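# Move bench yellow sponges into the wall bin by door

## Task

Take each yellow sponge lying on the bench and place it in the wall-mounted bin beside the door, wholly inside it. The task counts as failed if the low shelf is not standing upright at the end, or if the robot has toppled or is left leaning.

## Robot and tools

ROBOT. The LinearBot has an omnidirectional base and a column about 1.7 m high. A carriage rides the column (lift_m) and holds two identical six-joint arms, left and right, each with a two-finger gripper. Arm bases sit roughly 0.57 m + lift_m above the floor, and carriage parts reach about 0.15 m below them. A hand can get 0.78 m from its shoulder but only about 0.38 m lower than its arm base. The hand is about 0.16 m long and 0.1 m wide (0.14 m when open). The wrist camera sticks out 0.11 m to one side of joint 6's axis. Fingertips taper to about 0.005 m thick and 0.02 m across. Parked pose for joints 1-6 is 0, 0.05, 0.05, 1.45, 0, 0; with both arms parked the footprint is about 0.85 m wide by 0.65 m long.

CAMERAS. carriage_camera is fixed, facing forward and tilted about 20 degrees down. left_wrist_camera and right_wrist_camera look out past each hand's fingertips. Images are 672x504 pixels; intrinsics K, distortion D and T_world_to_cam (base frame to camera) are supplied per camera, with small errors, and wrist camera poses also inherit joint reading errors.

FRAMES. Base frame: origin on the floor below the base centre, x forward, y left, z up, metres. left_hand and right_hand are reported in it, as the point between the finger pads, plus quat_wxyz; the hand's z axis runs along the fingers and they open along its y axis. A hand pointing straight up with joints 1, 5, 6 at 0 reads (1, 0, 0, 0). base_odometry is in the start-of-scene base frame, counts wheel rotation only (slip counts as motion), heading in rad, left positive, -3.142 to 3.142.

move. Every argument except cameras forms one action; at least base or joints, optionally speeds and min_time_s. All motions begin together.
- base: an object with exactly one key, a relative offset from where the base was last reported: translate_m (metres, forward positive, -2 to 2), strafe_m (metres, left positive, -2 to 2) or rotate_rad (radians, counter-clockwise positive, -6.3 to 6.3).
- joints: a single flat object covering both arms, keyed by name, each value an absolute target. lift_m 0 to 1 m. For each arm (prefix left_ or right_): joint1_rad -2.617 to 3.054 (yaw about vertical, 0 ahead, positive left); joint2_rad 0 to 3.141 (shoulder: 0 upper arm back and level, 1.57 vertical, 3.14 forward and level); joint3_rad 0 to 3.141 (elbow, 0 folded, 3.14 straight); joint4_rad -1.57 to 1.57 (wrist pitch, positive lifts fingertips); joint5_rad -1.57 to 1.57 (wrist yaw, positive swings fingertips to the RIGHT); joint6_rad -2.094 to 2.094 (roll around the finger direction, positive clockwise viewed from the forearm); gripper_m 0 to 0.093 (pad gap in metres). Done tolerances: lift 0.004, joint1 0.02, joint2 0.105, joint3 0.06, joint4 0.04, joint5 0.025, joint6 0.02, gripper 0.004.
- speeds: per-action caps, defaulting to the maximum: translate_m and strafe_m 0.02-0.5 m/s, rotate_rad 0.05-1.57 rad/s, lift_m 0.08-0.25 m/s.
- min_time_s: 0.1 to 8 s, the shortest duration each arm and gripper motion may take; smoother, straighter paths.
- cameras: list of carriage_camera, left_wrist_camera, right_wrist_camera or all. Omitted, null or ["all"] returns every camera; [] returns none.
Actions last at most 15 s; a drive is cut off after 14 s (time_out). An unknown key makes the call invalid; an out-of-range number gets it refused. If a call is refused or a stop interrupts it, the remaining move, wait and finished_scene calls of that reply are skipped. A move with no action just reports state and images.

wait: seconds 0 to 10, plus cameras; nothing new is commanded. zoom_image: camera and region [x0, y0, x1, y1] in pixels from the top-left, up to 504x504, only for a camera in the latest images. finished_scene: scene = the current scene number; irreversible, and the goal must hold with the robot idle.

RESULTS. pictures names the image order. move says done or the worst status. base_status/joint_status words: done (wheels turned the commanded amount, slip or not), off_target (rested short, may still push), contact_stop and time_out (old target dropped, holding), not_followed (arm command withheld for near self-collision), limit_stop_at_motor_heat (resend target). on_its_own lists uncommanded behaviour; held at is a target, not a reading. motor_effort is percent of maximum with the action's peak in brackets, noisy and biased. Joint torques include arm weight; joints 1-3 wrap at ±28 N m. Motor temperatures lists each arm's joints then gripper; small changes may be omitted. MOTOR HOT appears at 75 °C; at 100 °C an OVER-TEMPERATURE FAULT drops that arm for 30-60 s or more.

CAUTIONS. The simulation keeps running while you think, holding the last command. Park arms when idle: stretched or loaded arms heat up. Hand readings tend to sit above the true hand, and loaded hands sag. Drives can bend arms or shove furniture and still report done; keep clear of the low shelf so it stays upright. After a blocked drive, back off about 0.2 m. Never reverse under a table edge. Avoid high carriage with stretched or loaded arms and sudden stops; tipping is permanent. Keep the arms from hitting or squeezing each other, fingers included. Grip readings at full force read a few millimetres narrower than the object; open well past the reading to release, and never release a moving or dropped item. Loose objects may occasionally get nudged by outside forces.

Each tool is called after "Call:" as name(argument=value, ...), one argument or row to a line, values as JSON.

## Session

Call:
move(
)

Call:
move(
  base={"rotate_rad":-1.3},
  cameras=["carriage_camera"],
)

Call:
move(
  base={"rotate_rad":-1.3},
  cameras=["carriage_camera"],
)

Call:
move(
  base={"rotate_rad":-1.3},
  cameras=["carriage_camera"],
)

Call:
move(
  base={"rotate_rad":-1.3},
  cameras=["carriage_camera"],
)

Scene clock: 0.00 s.
Joint torques (N m): no reading
Motor temperatures (°C): left_arm=[26 32 31 26 27 26 27] | right_arm=[24 34 36 33 28 28 29]
base_odometry: x=+0.000 y=+0.000 heading=+0.000
base_status: not commanded
joint_positions: lift_m=+0.300 left_joint1_rad=+0.011 left_joint2_rad=+0.040 left_joint3_rad=+0.066 left_joint4_rad=+1.415 left_joint5_rad=-0.030 left_joint6_rad=+0.020 left_gripper_m=+0.09396 right_joint1_rad=-0.013 right_joint2_rad=+0.047 right_joint3_rad=+0.054 right_joint4_rad=+1.453 right_joint5_rad=+0.046 right_joint6_rad=+0.043 right_gripper_m=+0.09396
joint_status: not commanded
motor_effort: lift_m=+32 drive_wheels=+3
left_hand: x=+0.2574 y=+0.3050 z=+1.3148 quat_wxyz=(+0.998, -0.015, +0.065, +0.016) (m; base frame)
right_hand: x=+0.2540 y=-0.3078 z=+1.3127 quat_wxyz=(+0.998, +0.025, +0.055, +0.014) (m; base frame)
pictures: carriage_camera, left_wrist_camera, right_wrist_camera
camera_calibration:
left_wrist_camera: T_world_to_cam=[[0.0618262, -0.996985, 0.0468768, 0.233217], [0.74195, 0.0144942, -0.670299, 0.697944], [0.667599, 0.0762223, 0.740609, -1.04587], [0, 0, 0, 1]] pos_world=[0.165964, 0.302116, 1.23148]
right_wrist_camera: T_world_to_cam=[[-0.0453657, -0.997019, -0.0624141, -0.227134], [0.741739, 0.00823228, -0.670638, 0.699896], [0.669152, -0.076719, 0.739155, -1.0369], [0, 0, 0, 1]] pos_world=[0.1644, -0.311769, 1.22163]

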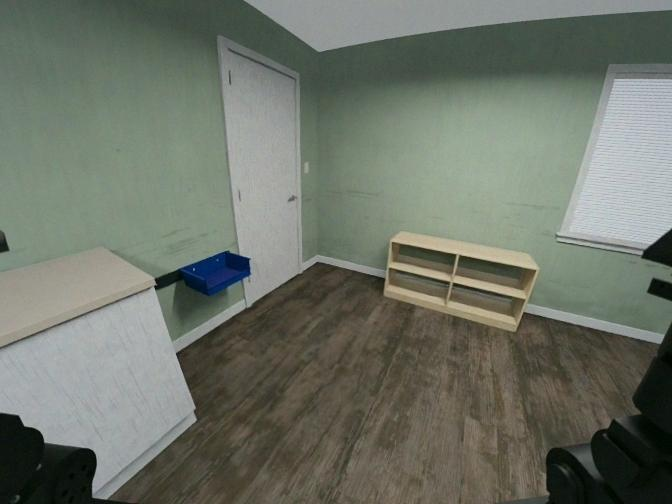

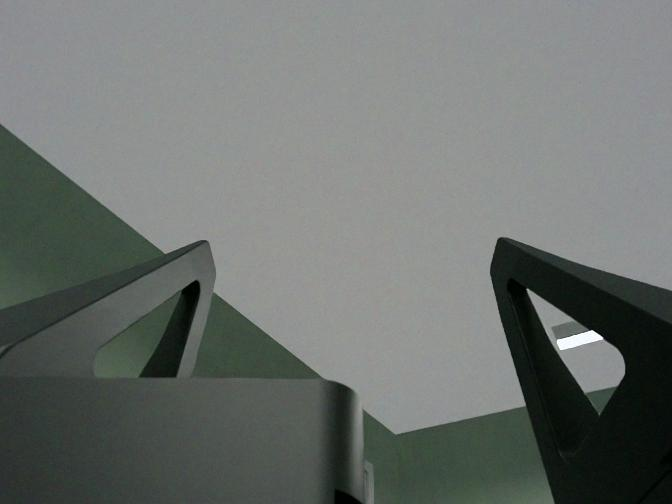

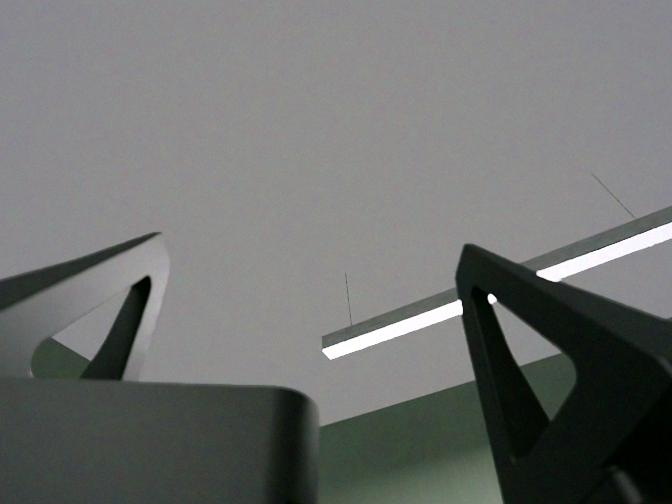

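Scene clock: 2.87 s.
Joint torques (N m): left_arm=[-0.13 4.94 4.34 -0.16 -0.05 -0.07] | right_arm=[-0.34 4.51 5.86 -0.19 0.01 0.06]
move: done
base_odometry: x=+0.000 y=+0.000 heading=-1.300
base_status: done
joint_positions: lift_m=+0.300 left_joint1_rad=+0.011 left_joint2_rad=+0.040 left_joint3_rad=+0.066 left_joint4_rad=+1.414 left_joint5_rad=-0.030 left_joint6_rad=+0.020 left_gripper_m=+0.09397 right_joint1_rad=-0.013 right_joint2_rad=+0.047 right_joint3_rad=+0.054 right_joint4_rad=+1.452 right_joint5_rad=+0.046 right_joint6_rad=+0.043 right_gripper_m=+0.09396
joint_status: not commanded
motor_effort: lift_m=+32(32) drive_wheels=+8(20)
left_hand: x=+0.2576 y=+0.3050 z=+1.3148 quat_wxyz=(+0.998, -0.015, +0.065, +0.016) (m; base frame)
right_hand: x=+0.2541 y=-0.3078 z=+1.3127 quat_wxyz=(+0.998, +0.025, +0.055, +0.014) (m; base frame)
pictures: carriage_camera

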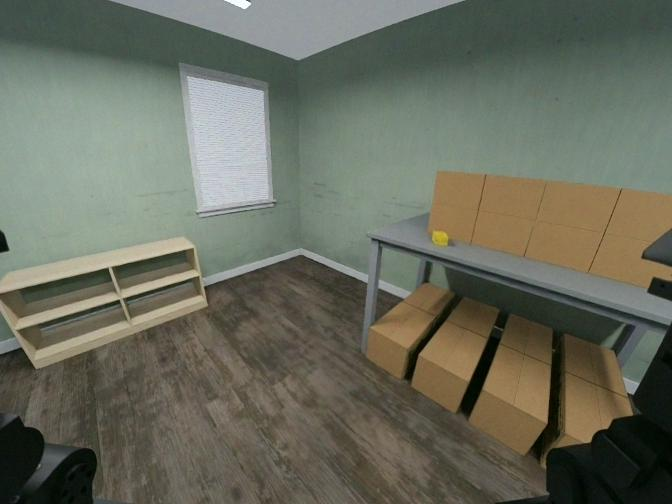

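Scene clock: 5.73 s.
Joint torques (N m): left_arm=[-0.13 4.97 4.4 -0.17 -0.06 -0.07] | right_arm=[-0.35 4.51 5.85 -0.18 0.01 0.05]
move: done
base_odometry: x=+0.000 y=+0.000 heading=-2.599
base_status: done
joint_positions: lift_m=+0.300 left_joint1_rad=+0.011 left_joint2_rad=+0.040 left_joint3_rad=+0.066 left_joint4_rad=+1.414 left_joint5_rad=-0.030 left_joint6_rad=+0.020 left_gripper_m=+0.09397 right_joint1_rad=-0.013 right_joint2_rad=+0.047 right_joint3_rad=+0.054 right_joint4_rad=+1.452 right_joint5_rad=+0.046 right_joint6_rad=+0.043 right_gripper_m=+0.09397
joint_status: not commanded
motor_effort: lift_m=+32(32) drive_wheels=+8(15)
left_hand: x=+0.2576 y=+0.3050 z=+1.3148 quat_wxyz=(+0.998, -0.015, +0.065, +0.016) (m; base frame)
right_hand: x=+0.2541 y=-0.3078 z=+1.3127 quat_wxyz=(+0.998, +0.025, +0.055, +0.014) (m; base frame)
pictures: carriage_camera

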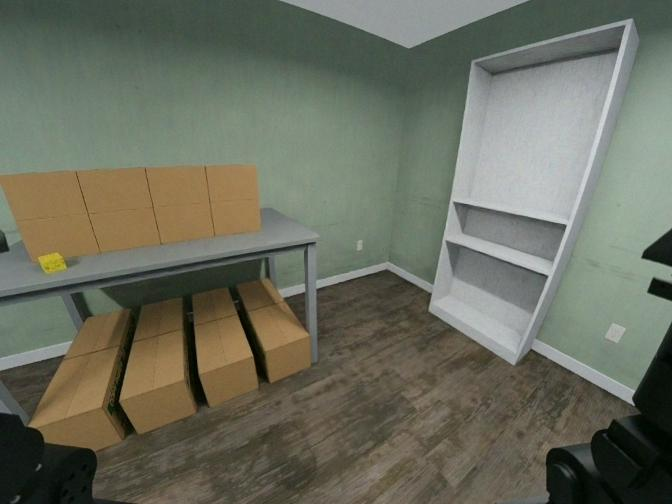

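Scene clock: 8.60 s.
Joint torques (N m): left_arm=[-0.18 4.96 4.37 -0.16 -0.07 -0.08] | right_arm=[-0.32 4.52 5.86 -0.19 0.02 0.06]
move: done
base_odometry: x=+0.000 y=+0.000 heading=+2.384
base_status: done
joint_positions: lift_m=+0.300 left_joint1_rad=+0.011 left_joint2_rad=+0.040 left_joint3_rad=+0.066 left_joint4_rad=+1.414 left_joint5_rad=-0.030 left_joint6_rad=+0.020 left_gripper_m=+0.09398 right_joint1_rad=-0.013 right_joint2_rad=+0.047 right_joint3_rad=+0.054 right_joint4_rad=+1.452 right_joint5_rad=+0.046 right_joint6_rad=+0.043 right_gripper_m=+0.09398
joint_status: not commanded
motor_effort: lift_m=+32(32) drive_wheels=+8(17)
left_hand: x=+0.2576 y=+0.3050 z=+1.3148 quat_wxyz=(+0.998, -0.015, +0.065, +0.016) (m; base frame)
right_hand: x=+0.2541 y=-0.3078 z=+1.3127 quat_wxyz=(+0.998, +0.025, +0.055, +0.014) (m; base frame)
pictures: carriage_camera

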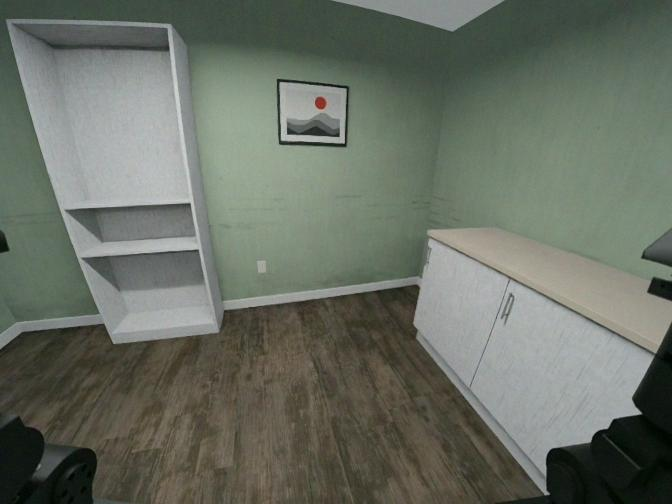

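Scene clock: 11.47 s.
Joint torques (N m): left_arm=[-0.12 5 4.41 -0.18 -0.06 -0.09] | right_arm=[-0.36 4.52 5.89 -0.19 0.02 0.06]
move: done
base_odometry: x=+0.000 y=+0.000 heading=+1.085
base_status: done
joint_positions: lift_m=+0.300 left_joint1_rad=+0.011 left_joint2_rad=+0.040 left_joint3_rad=+0.066 left_joint4_rad=+1.414 left_joint5_rad=-0.030 left_joint6_rad=+0.020 left_gripper_m=+0.09398 right_joint1_rad=-0.013 right_joint2_rad=+0.047 right_joint3_rad=+0.054 right_joint4_rad=+1.452 right_joint5_rad=+0.046 right_joint6_rad=+0.043 right_gripper_m=+0.09398
joint_status: not commanded
motor_effort: lift_m=+32(32) drive_wheels=+8(16)
left_hand: x=+0.2577 y=+0.3050 z=+1.3148 quat_wxyz=(+0.998, -0.015, +0.066, +0.016) (m; base frame)
right_hand: x=+0.2541 y=-0.3078 z=+1.3127 quat_wxyz=(+0.998, +0.025, +0.055, +0.014) (m; base frame)
pictures: carriage_camera

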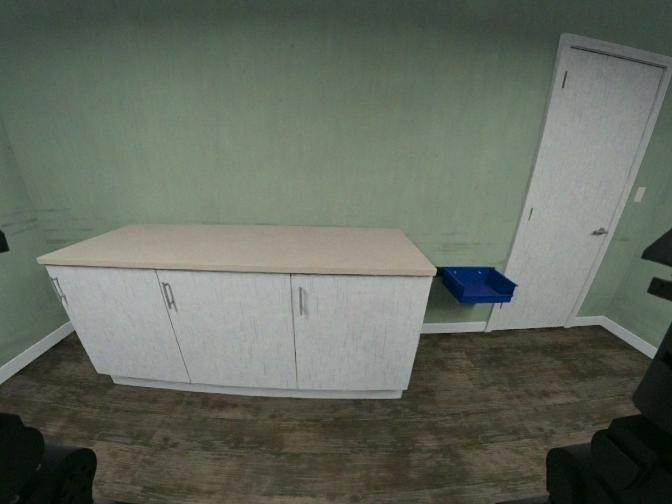

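Call:
move(
  base={"rotate_rad":-3.133},
  joints={"lift_m":1.0},
  cameras=[],
)

Call:
move(
  base={"strafe_m":0.1},
  speeds={"strafe_m":0.15},
  cameras=["carriage_camera"],
)

Call:
move(
  base={"translate_m":0.66},
  speeds={"translate_m":0.2},
  cameras=["carriage_camera"],
)

Call:
move(
  joints={"right_joint1_rad":0.0,"right_joint2_rad":2.75,"right_joint3_rad":3.0,"right_joint4_rad":-1.25,"left_joint1_rad":0.05,"left_joint2_rad":2.75,"left_joint3_rad":3.0,"left_joint4_rad":-1.25},
  min_time_s=4,
)

Scene clock: 42.53 s.
Joint torques (N m): left_arm=[-0.1 4.97 4.36 -0.12 -0.06 -0.08] | right_arm=[-0.32 4.52 5.86 -0.18 0.01 0.05]
move: done
base_odometry: x=+0.000 y=+0.000 heading=-2.048
base_status: done
joint_positions: lift_m=+0.997 left_joint1_rad=+0.011 left_joint2_rad=+0.040 left_joint3_rad=+0.066 left_joint4_rad=+1.411 left_joint5_rad=-0.030 left_joint6_rad=+0.020 left_gripper_m=+0.09400 right_joint1_rad=-0.013 right_joint2_rad=+0.047 right_joint3_rad=+0.054 right_joint4_rad=+1.451 right_joint5_rad=+0.046 right_joint6_rad=+0.043 right_gripper_m=+0.09400
joint_status: all done
joint sent to its limit — lift_m, upper limit.
motor_effort: lift_m=+33(41) drive_wheels=+8(17)
left_hand: x=+0.2582 y=+0.3050 z=+2.0121 quat_wxyz=(+0.998, -0.015, +0.067, +0.016) (m; base frame)
right_hand: x=+0.2544 y=-0.3078 z=+2.0100 quat_wxyz=(+0.998, +0.025, +0.056, +0.014) (m; base frame)
pictures: none
No camera images: "cameras" was empty.

Scene clock: 44.10 s.
Joint torques (N m): left_arm=[-0.08 4.94 4.37 -0.13 -0.06 -0.08] | right_arm=[-0.36 4.52 5.87 -0.17 0.01 0.05]
move: done
base_odometry: x=+0.089 y=-0.046 heading=-2.049
base_status: done
joint_positions: lift_m=+0.997 left_joint1_rad=+0.011 left_joint2_rad=+0.040 left_joint3_rad=+0.066 left_joint4_rad=+1.411 left_joint5_rad=-0.030 left_joint6_rad=+0.020 left_gripper_m=+0.09400 right_joint1_rad=-0.013 right_joint2_rad=+0.047 right_joint3_rad=+0.054 right_joint4_rad=+1.451 right_joint5_rad=+0.046 right_joint6_rad=+0.043 right_gripper_m=+0.09400
joint_status: not commanded
motor_effort: lift_m=+33(33) drive_wheels=+9(13)
left_hand: x=+0.2582 y=+0.3050 z=+2.0121 quat_wxyz=(+0.998, -0.015, +0.067, +0.016) (m; base frame)
right_hand: x=+0.2544 y=-0.3078 z=+2.0100 quat_wxyz=(+0.998, +0.025, +0.056, +0.014) (m; base frame)
pictures: carriage_camera
camera_calibration:
carriage_camera: T_world_to_cam=[[-0.0303786, -0.999131, 0.0285239, -0.0478895], [-0.377467, -0.0149565, -0.925902, 1.90026], [0.925525, -0.0388945, -0.376685, 0.620693], [0, 0, 0, 1]] pos_world=[0.141365, 0.00471482, 1.99463]

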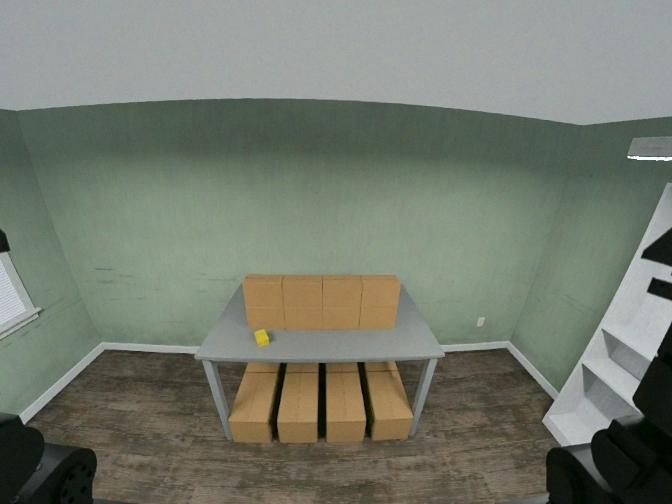

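Scene clock: 48.50 s.
Joint torques (N m): left_arm=[-0.14 4.98 4.52 -0.15 -0.06 -0.1] | right_arm=[-0.36 4.48 5.94 -0.18 0.01 0.06]
move: done
base_odometry: x=-0.214 y=-0.632 heading=-2.049
base_status: done
joint_positions: lift_m=+0.997 left_joint1_rad=+0.011 left_joint2_rad=+0.040 left_joint3_rad=+0.066 left_joint4_rad=+1.412 left_joint5_rad=-0.030 left_joint6_rad=+0.020 left_gripper_m=+0.09400 right_joint1_rad=-0.013 right_joint2_rad=+0.047 right_joint3_rad=+0.054 right_joint4_rad=+1.451 right_joint5_rad=+0.046 right_joint6_rad=+0.043 right_gripper_m=+0.09400
joint_status: not commanded
motor_effort: lift_m=+33(33) drive_wheels=-1(14)
left_hand: x=+0.2581 y=+0.3050 z=+2.0121 quat_wxyz=(+0.998, -0.015, +0.067, +0.016) (m; base frame)
right_hand: x=+0.2543 y=-0.3078 z=+2.0101 quat_wxyz=(+0.998, +0.025, +0.056, +0.014) (m; base frame)
pictures: carriage_camera
camera_calibration:
carriage_camera: T_world_to_cam=[[-0.0303786, -0.999131, 0.0285239, -0.0478895], [-0.377467, -0.0149565, -0.925902, 1.90026], [0.925525, -0.0388945, -0.376685, 0.620693], [0, 0, 0, 1]] pos_world=[0.141365, 0.00471482, 1.99463]

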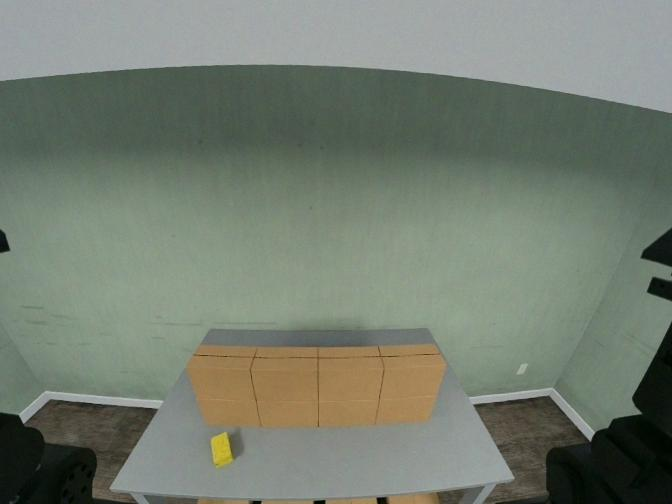

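Scene clock: 52.83 s.
Joint torques (N m): left_arm=[0.38 -16.64 7.21 1.37 -0.08 -0.08] | right_arm=[0.34 -16.65 8.31 1.21 0.07 0.07]
move: done
base_odometry: x=-0.214 y=-0.632 heading=-2.049
base_status: not commanded
joint_positions: lift_m=+0.997 left_joint1_rad=+0.043 left_joint2_rad=+2.739 left_joint3_rad=+2.970 left_joint4_rad=-1.241 left_joint5_rad=-0.030 left_joint6_rad=+0.020 left_gripper_m=+0.09400 right_joint1_rad=-0.007 right_joint2_rad=+2.739 right_joint3_rad=+2.975 right_joint4_rad=-1.240 right_joint5_rad=+0.046 right_joint6_rad=+0.043 right_gripper_m=+0.09400
joint_status: all done
motor_effort: lift_m=+33(33) drive_wheels=+6(6)
left_hand: x=+0.8437 y=+0.3310 z=+1.7019 quat_wxyz=(+0.277, -0.015, +0.961, +0.023) (m; base frame)
right_hand: x=+0.8448 y=-0.3120 z=+1.7034 quat_wxyz=(+0.280, +0.030, +0.959, -0.017) (m; base frame)
pictures: carriage_camera, left_wrist_camera, right_wrist_camera
camera_calibration:
carriage_camera: T_world_to_cam=[[-0.0303786, -0.999131, 0.0285239, -0.0478895], [-0.377467, -0.0149565, -0.925902, 1.90026], [0.925525, -0.0388945, -0.376685, 0.620693], [0, 0, 0, 1]] pos_world=[0.141365, 0.00471482, 1.99463]
left_wrist_camera: T_world_to_cam=[[0.0334451, -0.997089, -0.0685153, 0.425194], [-0.998434, -0.0364094, 0.0424828, 0.794043], [-0.0448538, 0.0669871, -0.996745, 1.83494], [0, 0, 0, 1]] pos_world=[0.860883, 0.32995, 1.82437]
right_wrist_camera: T_world_to_cam=[[-0.0212111, -0.997386, 0.0690789, -0.424741], [-0.998051, 0.0251798, 0.0570973, 0.759313], [-0.0586875, -0.0677332, -0.995976, 1.85199], [0, 0, 0, 1]] pos_world=[0.857513, -0.317309, 1.83053]

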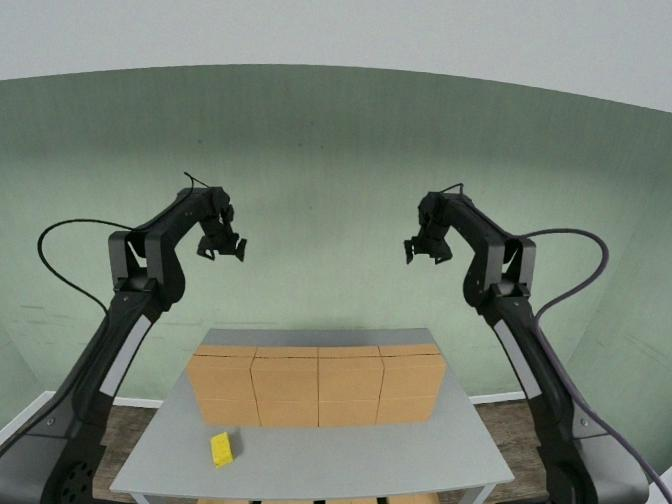

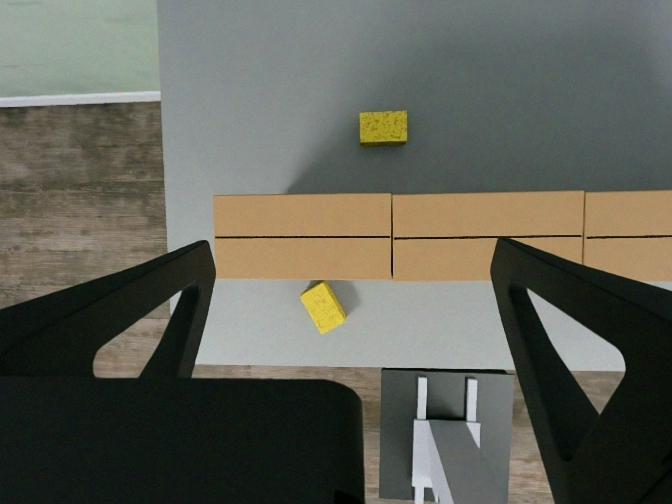

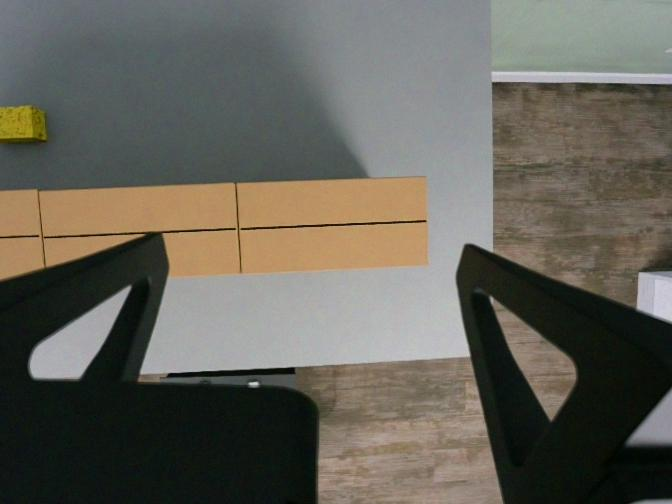

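Call:
move(
  joints={"right_joint1_rad":0,"right_joint2_rad":0.05,"right_joint3_rad":0.05,"right_joint4_rad":1.45,"right_joint5_rad":0,"right_joint6_rad":0,"left_joint1_rad":0.53,"left_joint2_rad":1.9,"left_joint3_rad":1.06,"left_joint4_rad":0.11,"left_joint5_rad":0,"left_joint6_rad":0},
  min_time_s=4,
  cameras=[],
)

Call:
move(
  base={"strafe_m":-0.133},
  speeds={"strafe_m":0.15},
  cameras=[],
)

Call:
move(
  joints={"lift_m":0.5},
  cameras=["left_wrist_camera","carriage_camera"],
)

Scene clock: 99.47 s.
Joint torques (N m): left_arm=[0.36 -15.23 3.92 1.98 0 -0.22] | right_arm=[0.35 3.54 5.07 0.01 -0.07 -0.03]
Motor temperatures (°C): left_arm=[26 55 37 30 27 26 27] | right_arm=[24 50 45 35 28 28 29]
move: done
base_odometry: x=-0.214 y=-0.632 heading=-2.049
base_status: not commanded
joint_positions: lift_m=+0.997 left_joint1_rad=+0.523 left_joint2_rad=+1.936 left_joint3_rad=+1.073 left_joint4_rad=+0.095 left_joint5_rad=-0.010 left_joint6_rad=+0.011 left_gripper_m=+0.09400 right_joint1_rad=-0.007 right_joint2_rad=+0.057 right_joint3_rad=+0.054 right_joint4_rad=+1.437 right_joint5_rad=+0.011 right_joint6_rad=+0.008 right_gripper_m=+0.09400
joint_status: all done
motor_effort: lift_m=+33(33) drive_wheels=+6(6)
left_hand: x=+0.6548 y=+0.5487 z=+1.6201 quat_wxyz=(+0.376, -0.235, +0.890, +0.107) (m; base frame)
right_hand: x=+0.2611 y=-0.3016 z=+2.0096 quat_wxyz=(+0.998, +0.006, +0.068, +0.000) (m; base frame)
pictures: none
No camera images: "cameras" was empty.

Scene clock: 101.23 s.
Joint torques (N m): left_arm=[0.1 -14.99 3.96 1.97 -0.03 -0.21] | right_arm=[0.25 3.51 5.05 -0.02 -0.05 -0.01]
Motor temperatures (°C): left_arm=[26 55 37 30 27 26 27] | right_arm=[24 49 44 35 28 28 29]
move: done
base_odometry: x=-0.333 y=-0.571 heading=-2.048
base_status: done
joint_positions: lift_m=+0.997 left_joint1_rad=+0.527 left_joint2_rad=+1.934 left_joint3_rad=+1.073 left_joint4_rad=+0.098 left_joint5_rad=-0.006 left_joint6_rad=+0.011 left_gripper_m=+0.09400 right_joint1_rad=-0.006 right_joint2_rad=+0.057 right_joint3_rad=+0.054 right_joint4_rad=+1.440 right_joint5_rad=+0.008 right_joint6_rad=+0.007 right_gripper_m=+0.09400
joint_status: not commanded
motor_effort: lift_m=+33(33) drive_wheels=+4(15)
left_hand: x=+0.6547 y=+0.5500 z=+1.6215 quat_wxyz=(+0.378, -0.236, +0.889, +0.107) (m; base frame)
right_hand: x=+0.2603 y=-0.3011 z=+2.0097 quat_wxyz=(+0.998, +0.004, +0.067, +0.000) (m; base frame)
pictures: none
No camera images: "cameras" was empty.

Scene clock: 103.77 s.
Joint torques (N m): left_arm=[0.09 -13.2 4.51 1.93 -0.01 -0.21] | right_arm=[0.27 3.9 5.63 -0.02 -0.04 -0.01]
move: done
base_odometry: x=-0.333 y=-0.571 heading=-2.048
base_status: not commanded
joint_positions: lift_m=+0.500 left_joint1_rad=+0.527 left_joint2_rad=+1.918 left_joint3_rad=+1.067 left_joint4_rad=+0.103 left_joint5_rad=-0.006 left_joint6_rad=+0.011 left_gripper_m=+0.09400 right_joint1_rad=-0.006 right_joint2_rad=+0.052 right_joint3_rad=+0.047 right_joint4_rad=+1.440 right_joint5_rad=+0.008 right_joint6_rad=+0.006 right_gripper_m=+0.09400
joint_status: all done
motor_effort: lift_m=+30(31) drive_wheels=+4(4)
left_hand: x=+0.6548 y=+0.5501 z=+1.1307 quat_wxyz=(+0.385, -0.235, +0.886, +0.109) (m; base frame)
right_hand: x=+0.2609 y=-0.3011 z=+1.5106 quat_wxyz=(+0.998, +0.004, +0.068, +0.000) (m; base frame)
pictures: carriage_camera, left_wrist_camera
camera_calibration:
carriage_camera: T_world_to_cam=[[-0.0303786, -0.999131, 0.0285239, -0.0337045], [-0.377467, -0.0149565, -0.925902, 1.43981], [0.925525, -0.0388945, -0.376685, 0.433367], [0, 0, 0, 1]] pos_world=[0.141365, 0.00471482, 1.49733]
left_wrist_camera: T_world_to_cam=[[0.500006, -0.864824, -0.0455229, 0.206559], [-0.849982, -0.479997, -0.217101, 1.07804], [0.165903, 0.147245, -0.975087, 1.03591], [0, 0, 0, 1]] pos_world=[0.641171, 0.543559, 1.25354]

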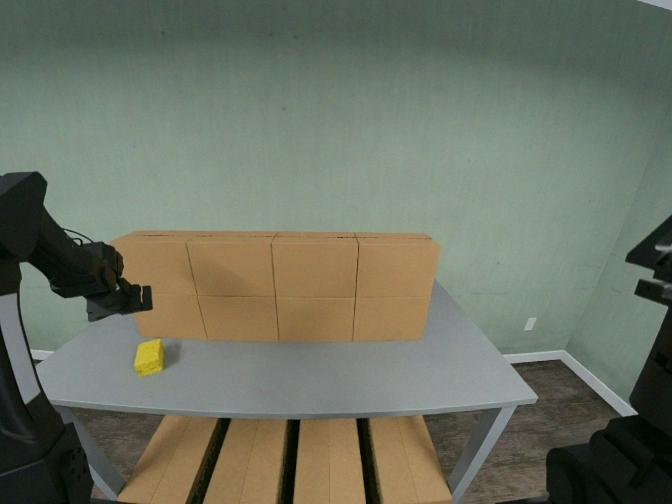

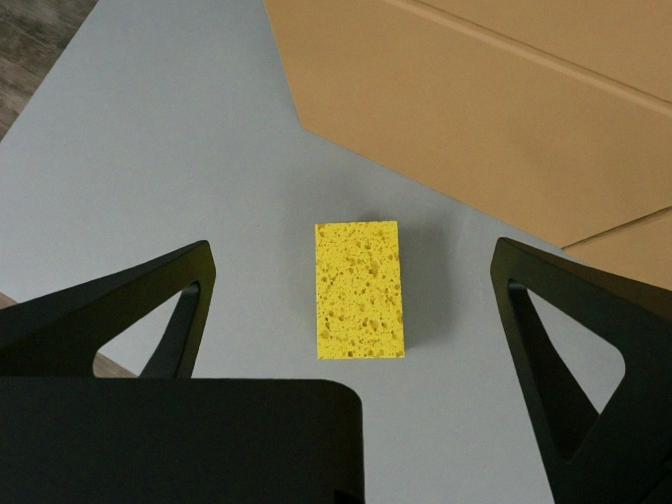

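Call:
move(
  joints={"lift_m":0.33},
  speeds={"lift_m":0.12},
  cameras=["left_wrist_camera"],
)

Scene clock: 112.07 s.
Joint torques (N m): left_arm=[0.08 -13.11 4.44 1.91 -0.01 -0.21] | right_arm=[0.24 3.95 5.71 -0.05 -0.04 -0.01]
move: done
base_odometry: x=-0.333 y=-0.571 heading=-2.048
base_status: not commanded
joint_positions: lift_m=+0.330 left_joint1_rad=+0.527 left_joint2_rad=+1.917 left_joint3_rad=+1.067 left_joint4_rad=+0.105 left_joint5_rad=-0.006 left_joint6_rad=+0.011 left_gripper_m=+0.09400 right_joint1_rad=-0.006 right_joint2_rad=+0.052 right_joint3_rad=+0.046 right_joint4_rad=+1.441 right_joint5_rad=+0.008 right_joint6_rad=+0.006 right_gripper_m=+0.09400
joint_status: all done
motor_effort: lift_m=+30(31) drive_wheels=+3(4)
left_hand: x=+0.6551 y=+0.5502 z=+0.9615 quat_wxyz=(+0.386, -0.235, +0.885, +0.109) (m; base frame)
right_hand: x=+0.2608 y=-0.3011 z=+1.3404 quat_wxyz=(+0.998, +0.004, +0.068, +0.000) (m; base frame)
pictures: left_wrist_camera
camera_calibration:
left_wrist_camera: T_world_to_cam=[[0.50018, -0.864724, -0.0455278, 0.198692], [-0.84945, -0.479781, -0.219648, 1.04358], [0.168091, 0.148537, -0.974516, 0.868113], [0, 0, 0, 1]] pos_world=[0.641169, 0.543559, 1.08426]

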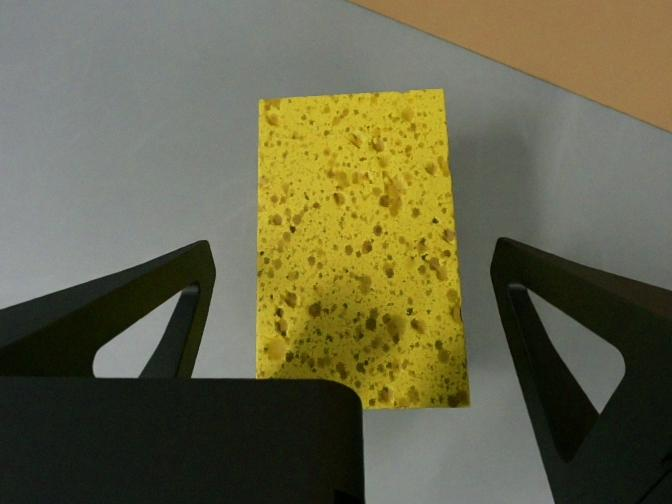

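Call:
move(
  joints={"lift_m":0.304},
  speeds={"lift_m":0.08},
  cameras=["left_wrist_camera"],
)

Call:
move(
  joints={"left_gripper_m":0.045},
  min_time_s=2,
  cameras=[],
)

Call:
move(
  joints={"lift_m":0.5},
  speeds={"lift_m":0.1},
  cameras=["left_wrist_camera","carriage_camera"],
)

Scene clock: 118.00 s.
Joint torques (N m): left_arm=[0.08 -13.11 4.45 1.91 -0.03 -0.21] | right_arm=[0.25 3.97 5.74 -0.04 -0.05 -0.01]
move: done
base_odometry: x=-0.333 y=-0.571 heading=-2.048
base_status: not commanded
joint_positions: lift_m=+0.304 left_joint1_rad=+0.527 left_joint2_rad=+1.916 left_joint3_rad=+1.067 left_joint4_rad=+0.105 left_joint5_rad=-0.006 left_joint6_rad=+0.011 left_gripper_m=+0.09400 right_joint1_rad=-0.006 right_joint2_rad=+0.052 right_joint3_rad=+0.046 right_joint4_rad=+1.442 right_joint5_rad=+0.008 right_joint6_rad=+0.006 right_gripper_m=+0.09400
joint_status: all done
motor_effort: lift_m=+30(33) drive_wheels=+4(4)
left_hand: x=+0.6551 y=+0.5503 z=+0.9358 quat_wxyz=(+0.386, -0.235, +0.885, +0.109) (m; base frame)
right_hand: x=+0.2606 y=-0.3011 z=+1.3145 quat_wxyz=(+0.998, +0.004, +0.067, +0.000) (m; base frame)
pictures: left_wrist_camera
camera_calibration:
left_wrist_camera: T_world_to_cam=[[0.500177, -0.864725, -0.0455338, 0.197531], [-0.849313, -0.479653, -0.220456, 1.03864], [0.168794, 0.14894, -0.974333, 0.842208], [0, 0, 0, 1]] pos_world=[0.641169, 0.543558, 1.05856]

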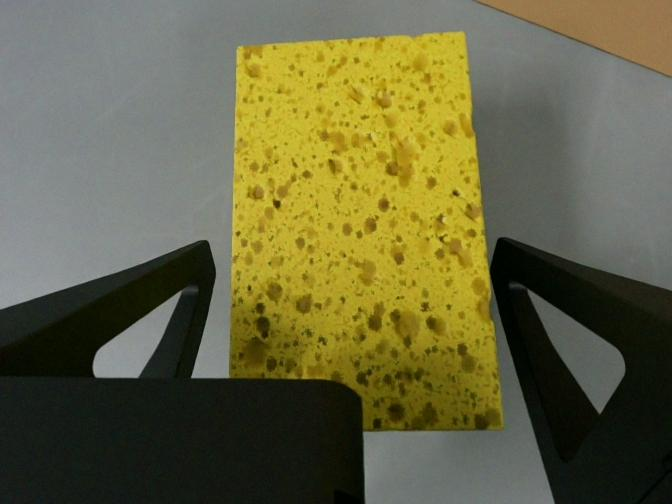

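Scene clock: 120.30 s.
Joint torques (N m): left_arm=[0.06 -13.07 4.45 1.9 -0.02 -0.2] | right_arm=[0.27 4 5.71 -0.03 -0.04 -0.01]
Motor temperatures (°C): left_arm=[26 52 36 33 27 26 27] | right_arm=[24 44 43 33 28 28 29]
move: off_target
base_odometry: x=-0.333 y=-0.571 heading=-2.048
base_status: not commanded
joint_positions: lift_m=+0.304 left_joint1_rad=+0.527 left_joint2_rad=+1.916 left_joint3_rad=+1.067 left_joint4_rad=+0.105 left_joint5_rad=-0.006 left_joint6_rad=+0.011 left_gripper_m=+0.05857 right_joint1_rad=-0.006 right_joint2_rad=+0.052 right_joint3_rad=+0.046 right_joint4_rad=+1.442 right_joint5_rad=+0.008 right_joint6_rad=+0.006 right_gripper_m=+0.09400
joint_status: left_gripper_m off_target (ended at +0.05860, target +0.04500)
motor_effort: lift_m=+30(30) drive_wheels=+4(4)
left_hand: x=+0.6551 y=+0.5503 z=+0.9358 quat_wxyz=(+0.386, -0.235, +0.885, +0.109) (m; base frame)
right_hand: x=+0.2606 y=-0.3011 z=+1.3145 quat_wxyz=(+0.998, +0.004, +0.067, +0.000) (m; base frame)
pictures: none
No camera images: "cameras" was empty.

Scene clock: 122.63 s.
Joint torques (N m): left_arm=[0.06 -13.04 4.45 1.91 -0.02 -0.21] | right_arm=[0.27 4.01 5.71 -0.04 -0.04 -0.01]
move: done
base_odometry: x=-0.333 y=-0.571 heading=-2.048
base_status: not commanded
joint_positions: lift_m=+0.500 left_joint1_rad=+0.527 left_joint2_rad=+1.916 left_joint3_rad=+1.067 left_joint4_rad=+0.106 left_joint5_rad=-0.006 left_joint6_rad=+0.011 left_gripper_m=+0.05857 right_joint1_rad=-0.006 right_joint2_rad=+0.051 right_joint3_rad=+0.046 right_joint4_rad=+1.442 right_joint5_rad=+0.008 right_joint6_rad=+0.006 right_gripper_m=+0.09400
joint_status: all done
motor_effort: lift_m=+32(40) drive_wheels=+3(4)
left_hand: x=+0.6552 y=+0.5503 z=+1.1318 quat_wxyz=(+0.387, -0.235, +0.885, +0.109) (m; base frame)
right_hand: x=+0.2604 y=-0.3011 z=+1.5102 quat_wxyz=(+0.998, +0.004, +0.067, +0.000) (m; base frame)
pictures: carriage_camera, left_wrist_camera
camera_calibration:
carriage_camera: T_world_to_cam=[[-0.0303786, -0.999131, 0.0285239, -0.0336988], [-0.377467, -0.0149565, -0.925902, 1.43963], [0.925525, -0.0388945, -0.376685, 0.433292], [0, 0, 0, 1]] pos_world=[0.141365, 0.00471482, 1.49713]
left_wrist_camera: T_world_to_cam=[[0.500186, -0.864717, -0.0455875, 0.206513], [-0.849187, -0.479542, -0.221182, 1.08262], [0.169399, 0.149345, -0.974166, 1.03236], [0, 0, 0, 1]] pos_world=[0.641169, 0.543558, 1.25456]

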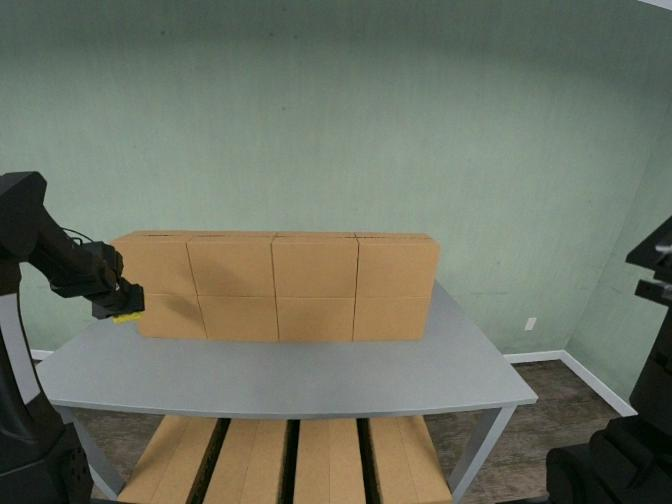

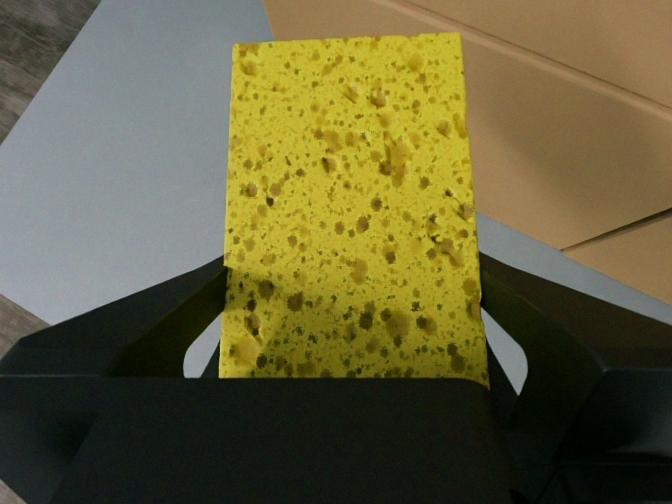

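Call:
move(
  base={"translate_m":-0.56},
  speeds={"translate_m":0.25},
  cameras=[],
)

Call:
move(
  base={"rotate_rad":3.141},
  speeds={"rotate_rad":0.8},
  joints={"left_joint1_rad":0},
  min_time_s=2,
  cameras=["carriage_camera"],
)

Call:
move(
  base={"strafe_m":-1.25},
  speeds={"strafe_m":0.25},
  cameras=["carriage_camera"],
)

Scene clock: 162.27 s.
Joint torques (N m): left_arm=[-0.01 -13.12 4.49 1.89 -0.03 -0.21] | right_arm=[0.28 4.01 5.72 -0.07 -0.04 -0.01]
Motor temperatures (°C): left_arm=[26 53 36 35 27 26 29] | right_arm=[24 39 42 32 28 28 28]
move: done
base_odometry: x=-0.075 y=-0.074 heading=-2.048
base_status: done
joint_positions: lift_m=+0.500 left_joint1_rad=+0.528 left_joint2_rad=+1.916 left_joint3_rad=+1.067 left_joint4_rad=+0.106 left_joint5_rad=-0.005 left_joint6_rad=+0.011 left_gripper_m=+0.05857 right_joint1_rad=-0.006 right_joint2_rad=+0.051 right_joint3_rad=+0.046 right_joint4_rad=+1.445 right_joint5_rad=+0.008 right_joint6_rad=+0.006 right_gripper_m=+0.09400
joint_status: not commanded
motor_effort: lift_m=+32(32) drive_wheels=+2(14)
left_hand: x=+0.6550 y=+0.5506 z=+1.1318 quat_wxyz=(+0.387, -0.235, +0.885, +0.109) (m; base frame)
right_hand: x=+0.2599 y=-0.3011 z=+1.5102 quat_wxyz=(+0.998, +0.004, +0.066, +0.000) (m; base frame)
pictures: none
No camera images: "cameras" was empty.

Scene clock: 167.50 s.
Joint torques (N m): left_arm=[-0.73 -13.03 4.46 1.89 -0.05 -0.22] | right_arm=[0.28 4.01 5.74 -0.07 -0.04 -0.01]
move: done
base_odometry: x=-0.075 y=-0.074 heading=+1.092
base_status: done
joint_positions: lift_m=+0.500 left_joint1_rad=+0.007 left_joint2_rad=+1.916 left_joint3_rad=+1.067 left_joint4_rad=+0.106 left_joint5_rad=-0.003 left_joint6_rad=+0.010 left_gripper_m=+0.05854 right_joint1_rad=-0.006 right_joint2_rad=+0.051 right_joint3_rad=+0.046 right_joint4_rad=+1.445 right_joint5_rad=+0.008 right_joint6_rad=+0.006 right_gripper_m=+0.09401
joint_status: all done
motor_effort: lift_m=+32(32) drive_wheels=+7(16)
left_hand: x=+0.7231 y=+0.3036 z=+1.1318 quat_wxyz=(+0.402, +0.001, +0.916, +0.005) (m; base frame)
right_hand: x=+0.2598 y=-0.3011 z=+1.5102 quat_wxyz=(+0.998, +0.004, +0.066, +0.000) (m; base frame)
pictures: carriage_camera
camera_calibration:
carriage_camera: T_world_to_cam=[[-0.0303786, -0.999131, 0.0285239, -0.0336988], [-0.377467, -0.0149565, -0.925902, 1.43963], [0.925525, -0.0388945, -0.376685, 0.433292], [0, 0, 0, 1]] pos_world=[0.141365, 0.00471482, 1.49713]

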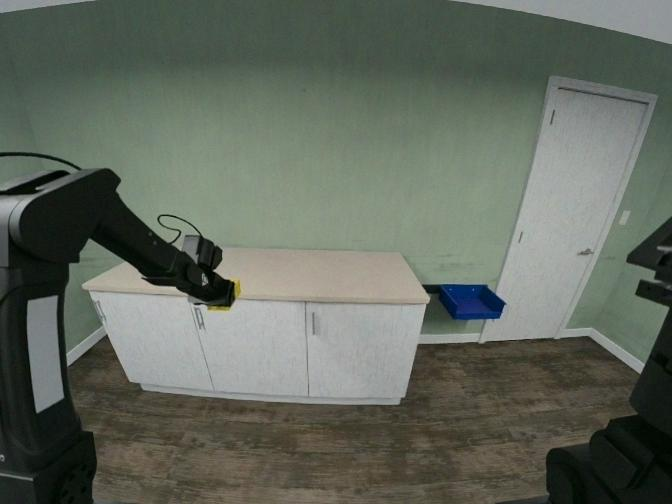

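Scene clock: 173.80 s.
Joint torques (N m): left_arm=[-0.34 -13.04 4.44 1.9 -0.03 -0.21] | right_arm=[0.27 4.07 5.71 -0.07 -0.03 -0.01]
move: done
base_odometry: x=+1.035 y=-0.648 heading=+1.093
base_status: done
joint_positions: lift_m=+0.500 left_joint1_rad=+0.002 left_joint2_rad=+1.916 left_joint3_rad=+1.067 left_joint4_rad=+0.106 left_joint5_rad=-0.004 left_joint6_rad=+0.010 left_gripper_m=+0.05854 right_joint1_rad=-0.006 right_joint2_rad=+0.051 right_joint3_rad=+0.046 right_joint4_rad=+1.445 right_joint5_rad=+0.006 right_joint6_rad=+0.006 right_gripper_m=+0.09401
joint_status: not commanded
motor_effort: lift_m=+32(32) drive_wheels=-4(18)
left_hand: x=+0.7231 y=+0.3011 z=+1.1318 quat_wxyz=(+0.402, +0.003, +0.916, +0.004) (m; base frame)
right_hand: x=+0.2598 y=-0.3008 z=+1.5102 quat_wxyz=(+0.998, +0.004, +0.066, +0.000) (m; base frame)
pictures: carriage_camera
camera_calibration:
carriage_camera: T_world_to_cam=[[-0.0303786, -0.999131, 0.0285239, -0.0336988], [-0.377467, -0.0149565, -0.925902, 1.43963], [0.925525, -0.0388945, -0.376685, 0.433292], [0, 0, 0, 1]] pos_world=[0.141365, 0.00471482, 1.49713]

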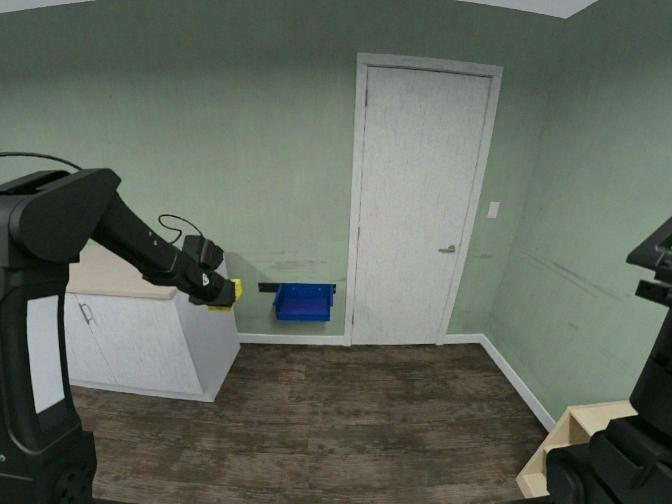

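Call:
move(
  base={"strafe_m":-0.13},
  speeds={"strafe_m":0.15},
  cameras=[],
)

Call:
move(
  base={"translate_m":0.7},
  speeds={"translate_m":0.2},
  cameras=["carriage_camera","left_wrist_camera"],
)

Scene clock: 187.30 s.
Joint torques (N m): left_arm=[-0.18 -13.05 4.41 1.9 -0.04 -0.21] | right_arm=[0.2 4.03 5.71 -0.08 -0.02 -0.01]
move: done
base_odometry: x=+1.151 y=-0.708 heading=+1.094
base_status: done
joint_positions: lift_m=+0.500 left_joint1_rad=+0.000 left_joint2_rad=+1.916 left_joint3_rad=+1.067 left_joint4_rad=+0.106 left_joint5_rad=-0.003 left_joint6_rad=+0.010 left_gripper_m=+0.05854 right_joint1_rad=-0.006 right_joint2_rad=+0.051 right_joint3_rad=+0.046 right_joint4_rad=+1.445 right_joint5_rad=+0.006 right_joint6_rad=+0.006 right_gripper_m=+0.09401
joint_status: not commanded
motor_effort: lift_m=+32(32) drive_wheels=-4(18)
left_hand: x=+0.7231 y=+0.3002 z=+1.1318 quat_wxyz=(+0.402, +0.004, +0.916, +0.004) (m; base frame)
right_hand: x=+0.2598 y=-0.3006 z=+1.5102 quat_wxyz=(+0.998, +0.003, +0.066, +0.000) (m; base frame)
pictures: none
No camera images: "cameras" was empty.

Scene clock: 191.90 s.
Joint torques (N m): left_arm=[-0.18 -13 4.44 1.91 -0.05 -0.2] | right_arm=[0.2 4.04 5.7 -0.1 -0.02 0]
move: done
base_odometry: x=+1.472 y=-0.086 heading=+1.094
base_status: done
joint_positions: lift_m=+0.500 left_joint1_rad=+0.000 left_joint2_rad=+1.916 left_joint3_rad=+1.067 left_joint4_rad=+0.105 left_joint5_rad=-0.003 left_joint6_rad=+0.010 left_gripper_m=+0.05854 right_joint1_rad=-0.006 right_joint2_rad=+0.051 right_joint3_rad=+0.046 right_joint4_rad=+1.446 right_joint5_rad=+0.006 right_joint6_rad=+0.006 right_gripper_m=+0.09401
joint_status: not commanded
motor_effort: lift_m=+32(32) drive_wheels=-1(14)
left_hand: x=+0.7229 y=+0.3002 z=+1.1316 quat_wxyz=(+0.401, +0.004, +0.916, +0.004) (m; base frame)
right_hand: x=+0.2595 y=-0.3006 z=+1.5103 quat_wxyz=(+0.998, +0.003, +0.065, +0.000) (m; base frame)
pictures: carriage_camera, left_wrist_camera
camera_calibration:
carriage_camera: T_world_to_cam=[[-0.0303786, -0.999131, 0.0285239, -0.0336988], [-0.377467, -0.0149565, -0.925902, 1.43963], [0.925525, -0.0388945, -0.376685, 0.433292], [0, 0, 0, 1]] pos_world=[0.141365, 0.00471482, 1.49713]
left_wrist_camera: T_world_to_cam=[[-0.00348474, -0.999062, -0.043161, 0.358029], [-0.975391, 0.012911, -0.220104, 0.962306], [0.220455, 0.0413318, -0.974521, 1.05395], [0, 0, 0, 1]] pos_world=[0.707524, 0.301708, 1.25435]

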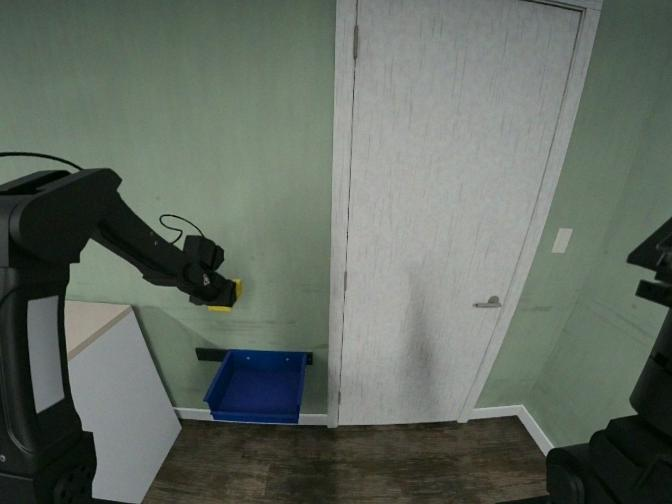

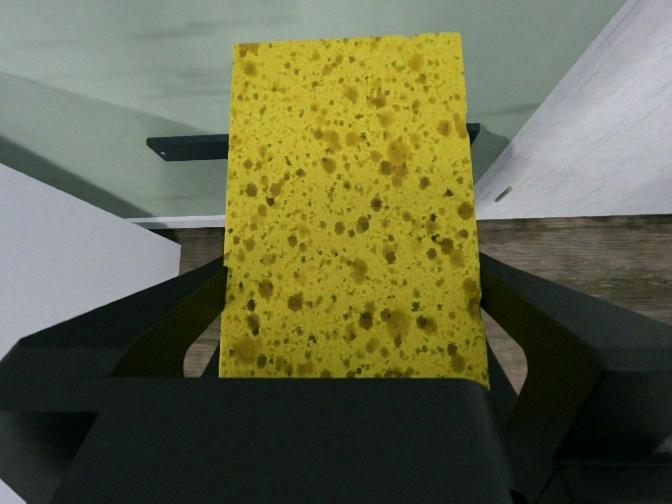

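Call:
move(
  base={"translate_m":0.15},
  speeds={"translate_m":0.15},
  joints={"left_joint1_rad":0.09,"lift_m":0.16},
  cameras=["carriage_camera","left_wrist_camera"],
)

Scene clock: 202.53 s.
Joint torques (N m): left_arm=[-0.51 -12.9 4.46 1.95 -0.05 -0.19] | right_arm=[0.21 4.08 5.79 -0.1 -0.02 0]
Motor temperatures (°C): left_arm=[26 55 36 36 27 26 30] | right_arm=[24 37 42 32 28 28 28]
move: done
base_odometry: x=+1.541 y=+0.047 heading=+1.093
base_status: done
joint_positions: lift_m=+0.160 left_joint1_rad=+0.095 left_joint2_rad=+1.914 left_joint3_rad=+1.067 left_joint4_rad=+0.102 left_joint5_rad=-0.002 left_joint6_rad=+0.009 left_gripper_m=+0.05854 right_joint1_rad=-0.006 right_joint2_rad=+0.051 right_joint3_rad=+0.046 right_joint4_rad=+1.447 right_joint5_rad=+0.006 right_joint6_rad=+0.006 right_gripper_m=+0.09401
joint_status: all done
motor_effort: lift_m=+30(32) drive_wheels=-1(16)
left_hand: x=+0.7203 y=+0.3468 z=+0.7923 quat_wxyz=(+0.400, -0.040, +0.915, +0.022) (m; base frame)
right_hand: x=+0.2593 y=-0.3006 z=+1.1704 quat_wxyz=(+0.998, +0.003, +0.065, +0.000) (m; base frame)
pictures: carriage_camera, left_wrist_camera
camera_calibration:
carriage_camera: T_world_to_cam=[[-0.0303786, -0.999131, 0.0285239, -0.0240064], [-0.377467, -0.0149565, -0.925902, 1.125], [0.925525, -0.0388945, -0.376685, 0.305295], [0, 0, 0, 1]] pos_world=[0.141365, 0.00471482, 1.15733]
left_wrist_camera: T_world_to_cam=[[0.0904115, -0.995014, -0.0420944, 0.320092], [-0.972437, -0.0790806, -0.219345, 0.913701], [0.214922, 0.0607655, -0.974739, 0.719328], [0, 0, 0, 1]] pos_world=[0.704978, 0.347042, 0.915047]

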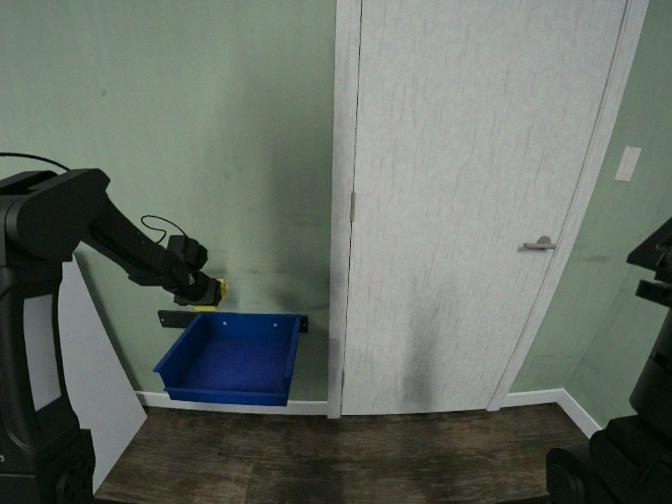

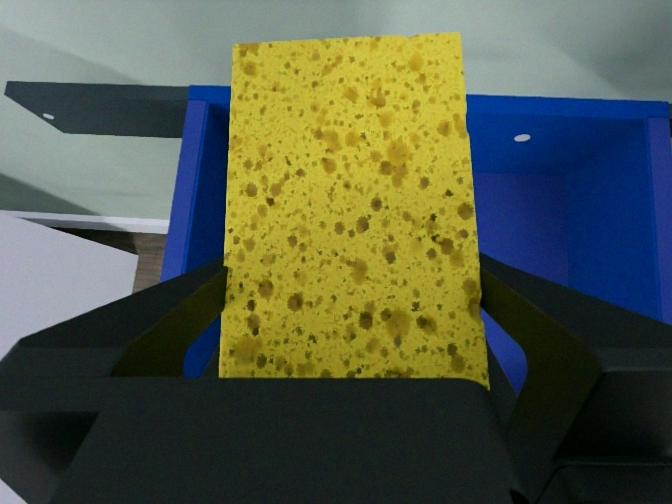

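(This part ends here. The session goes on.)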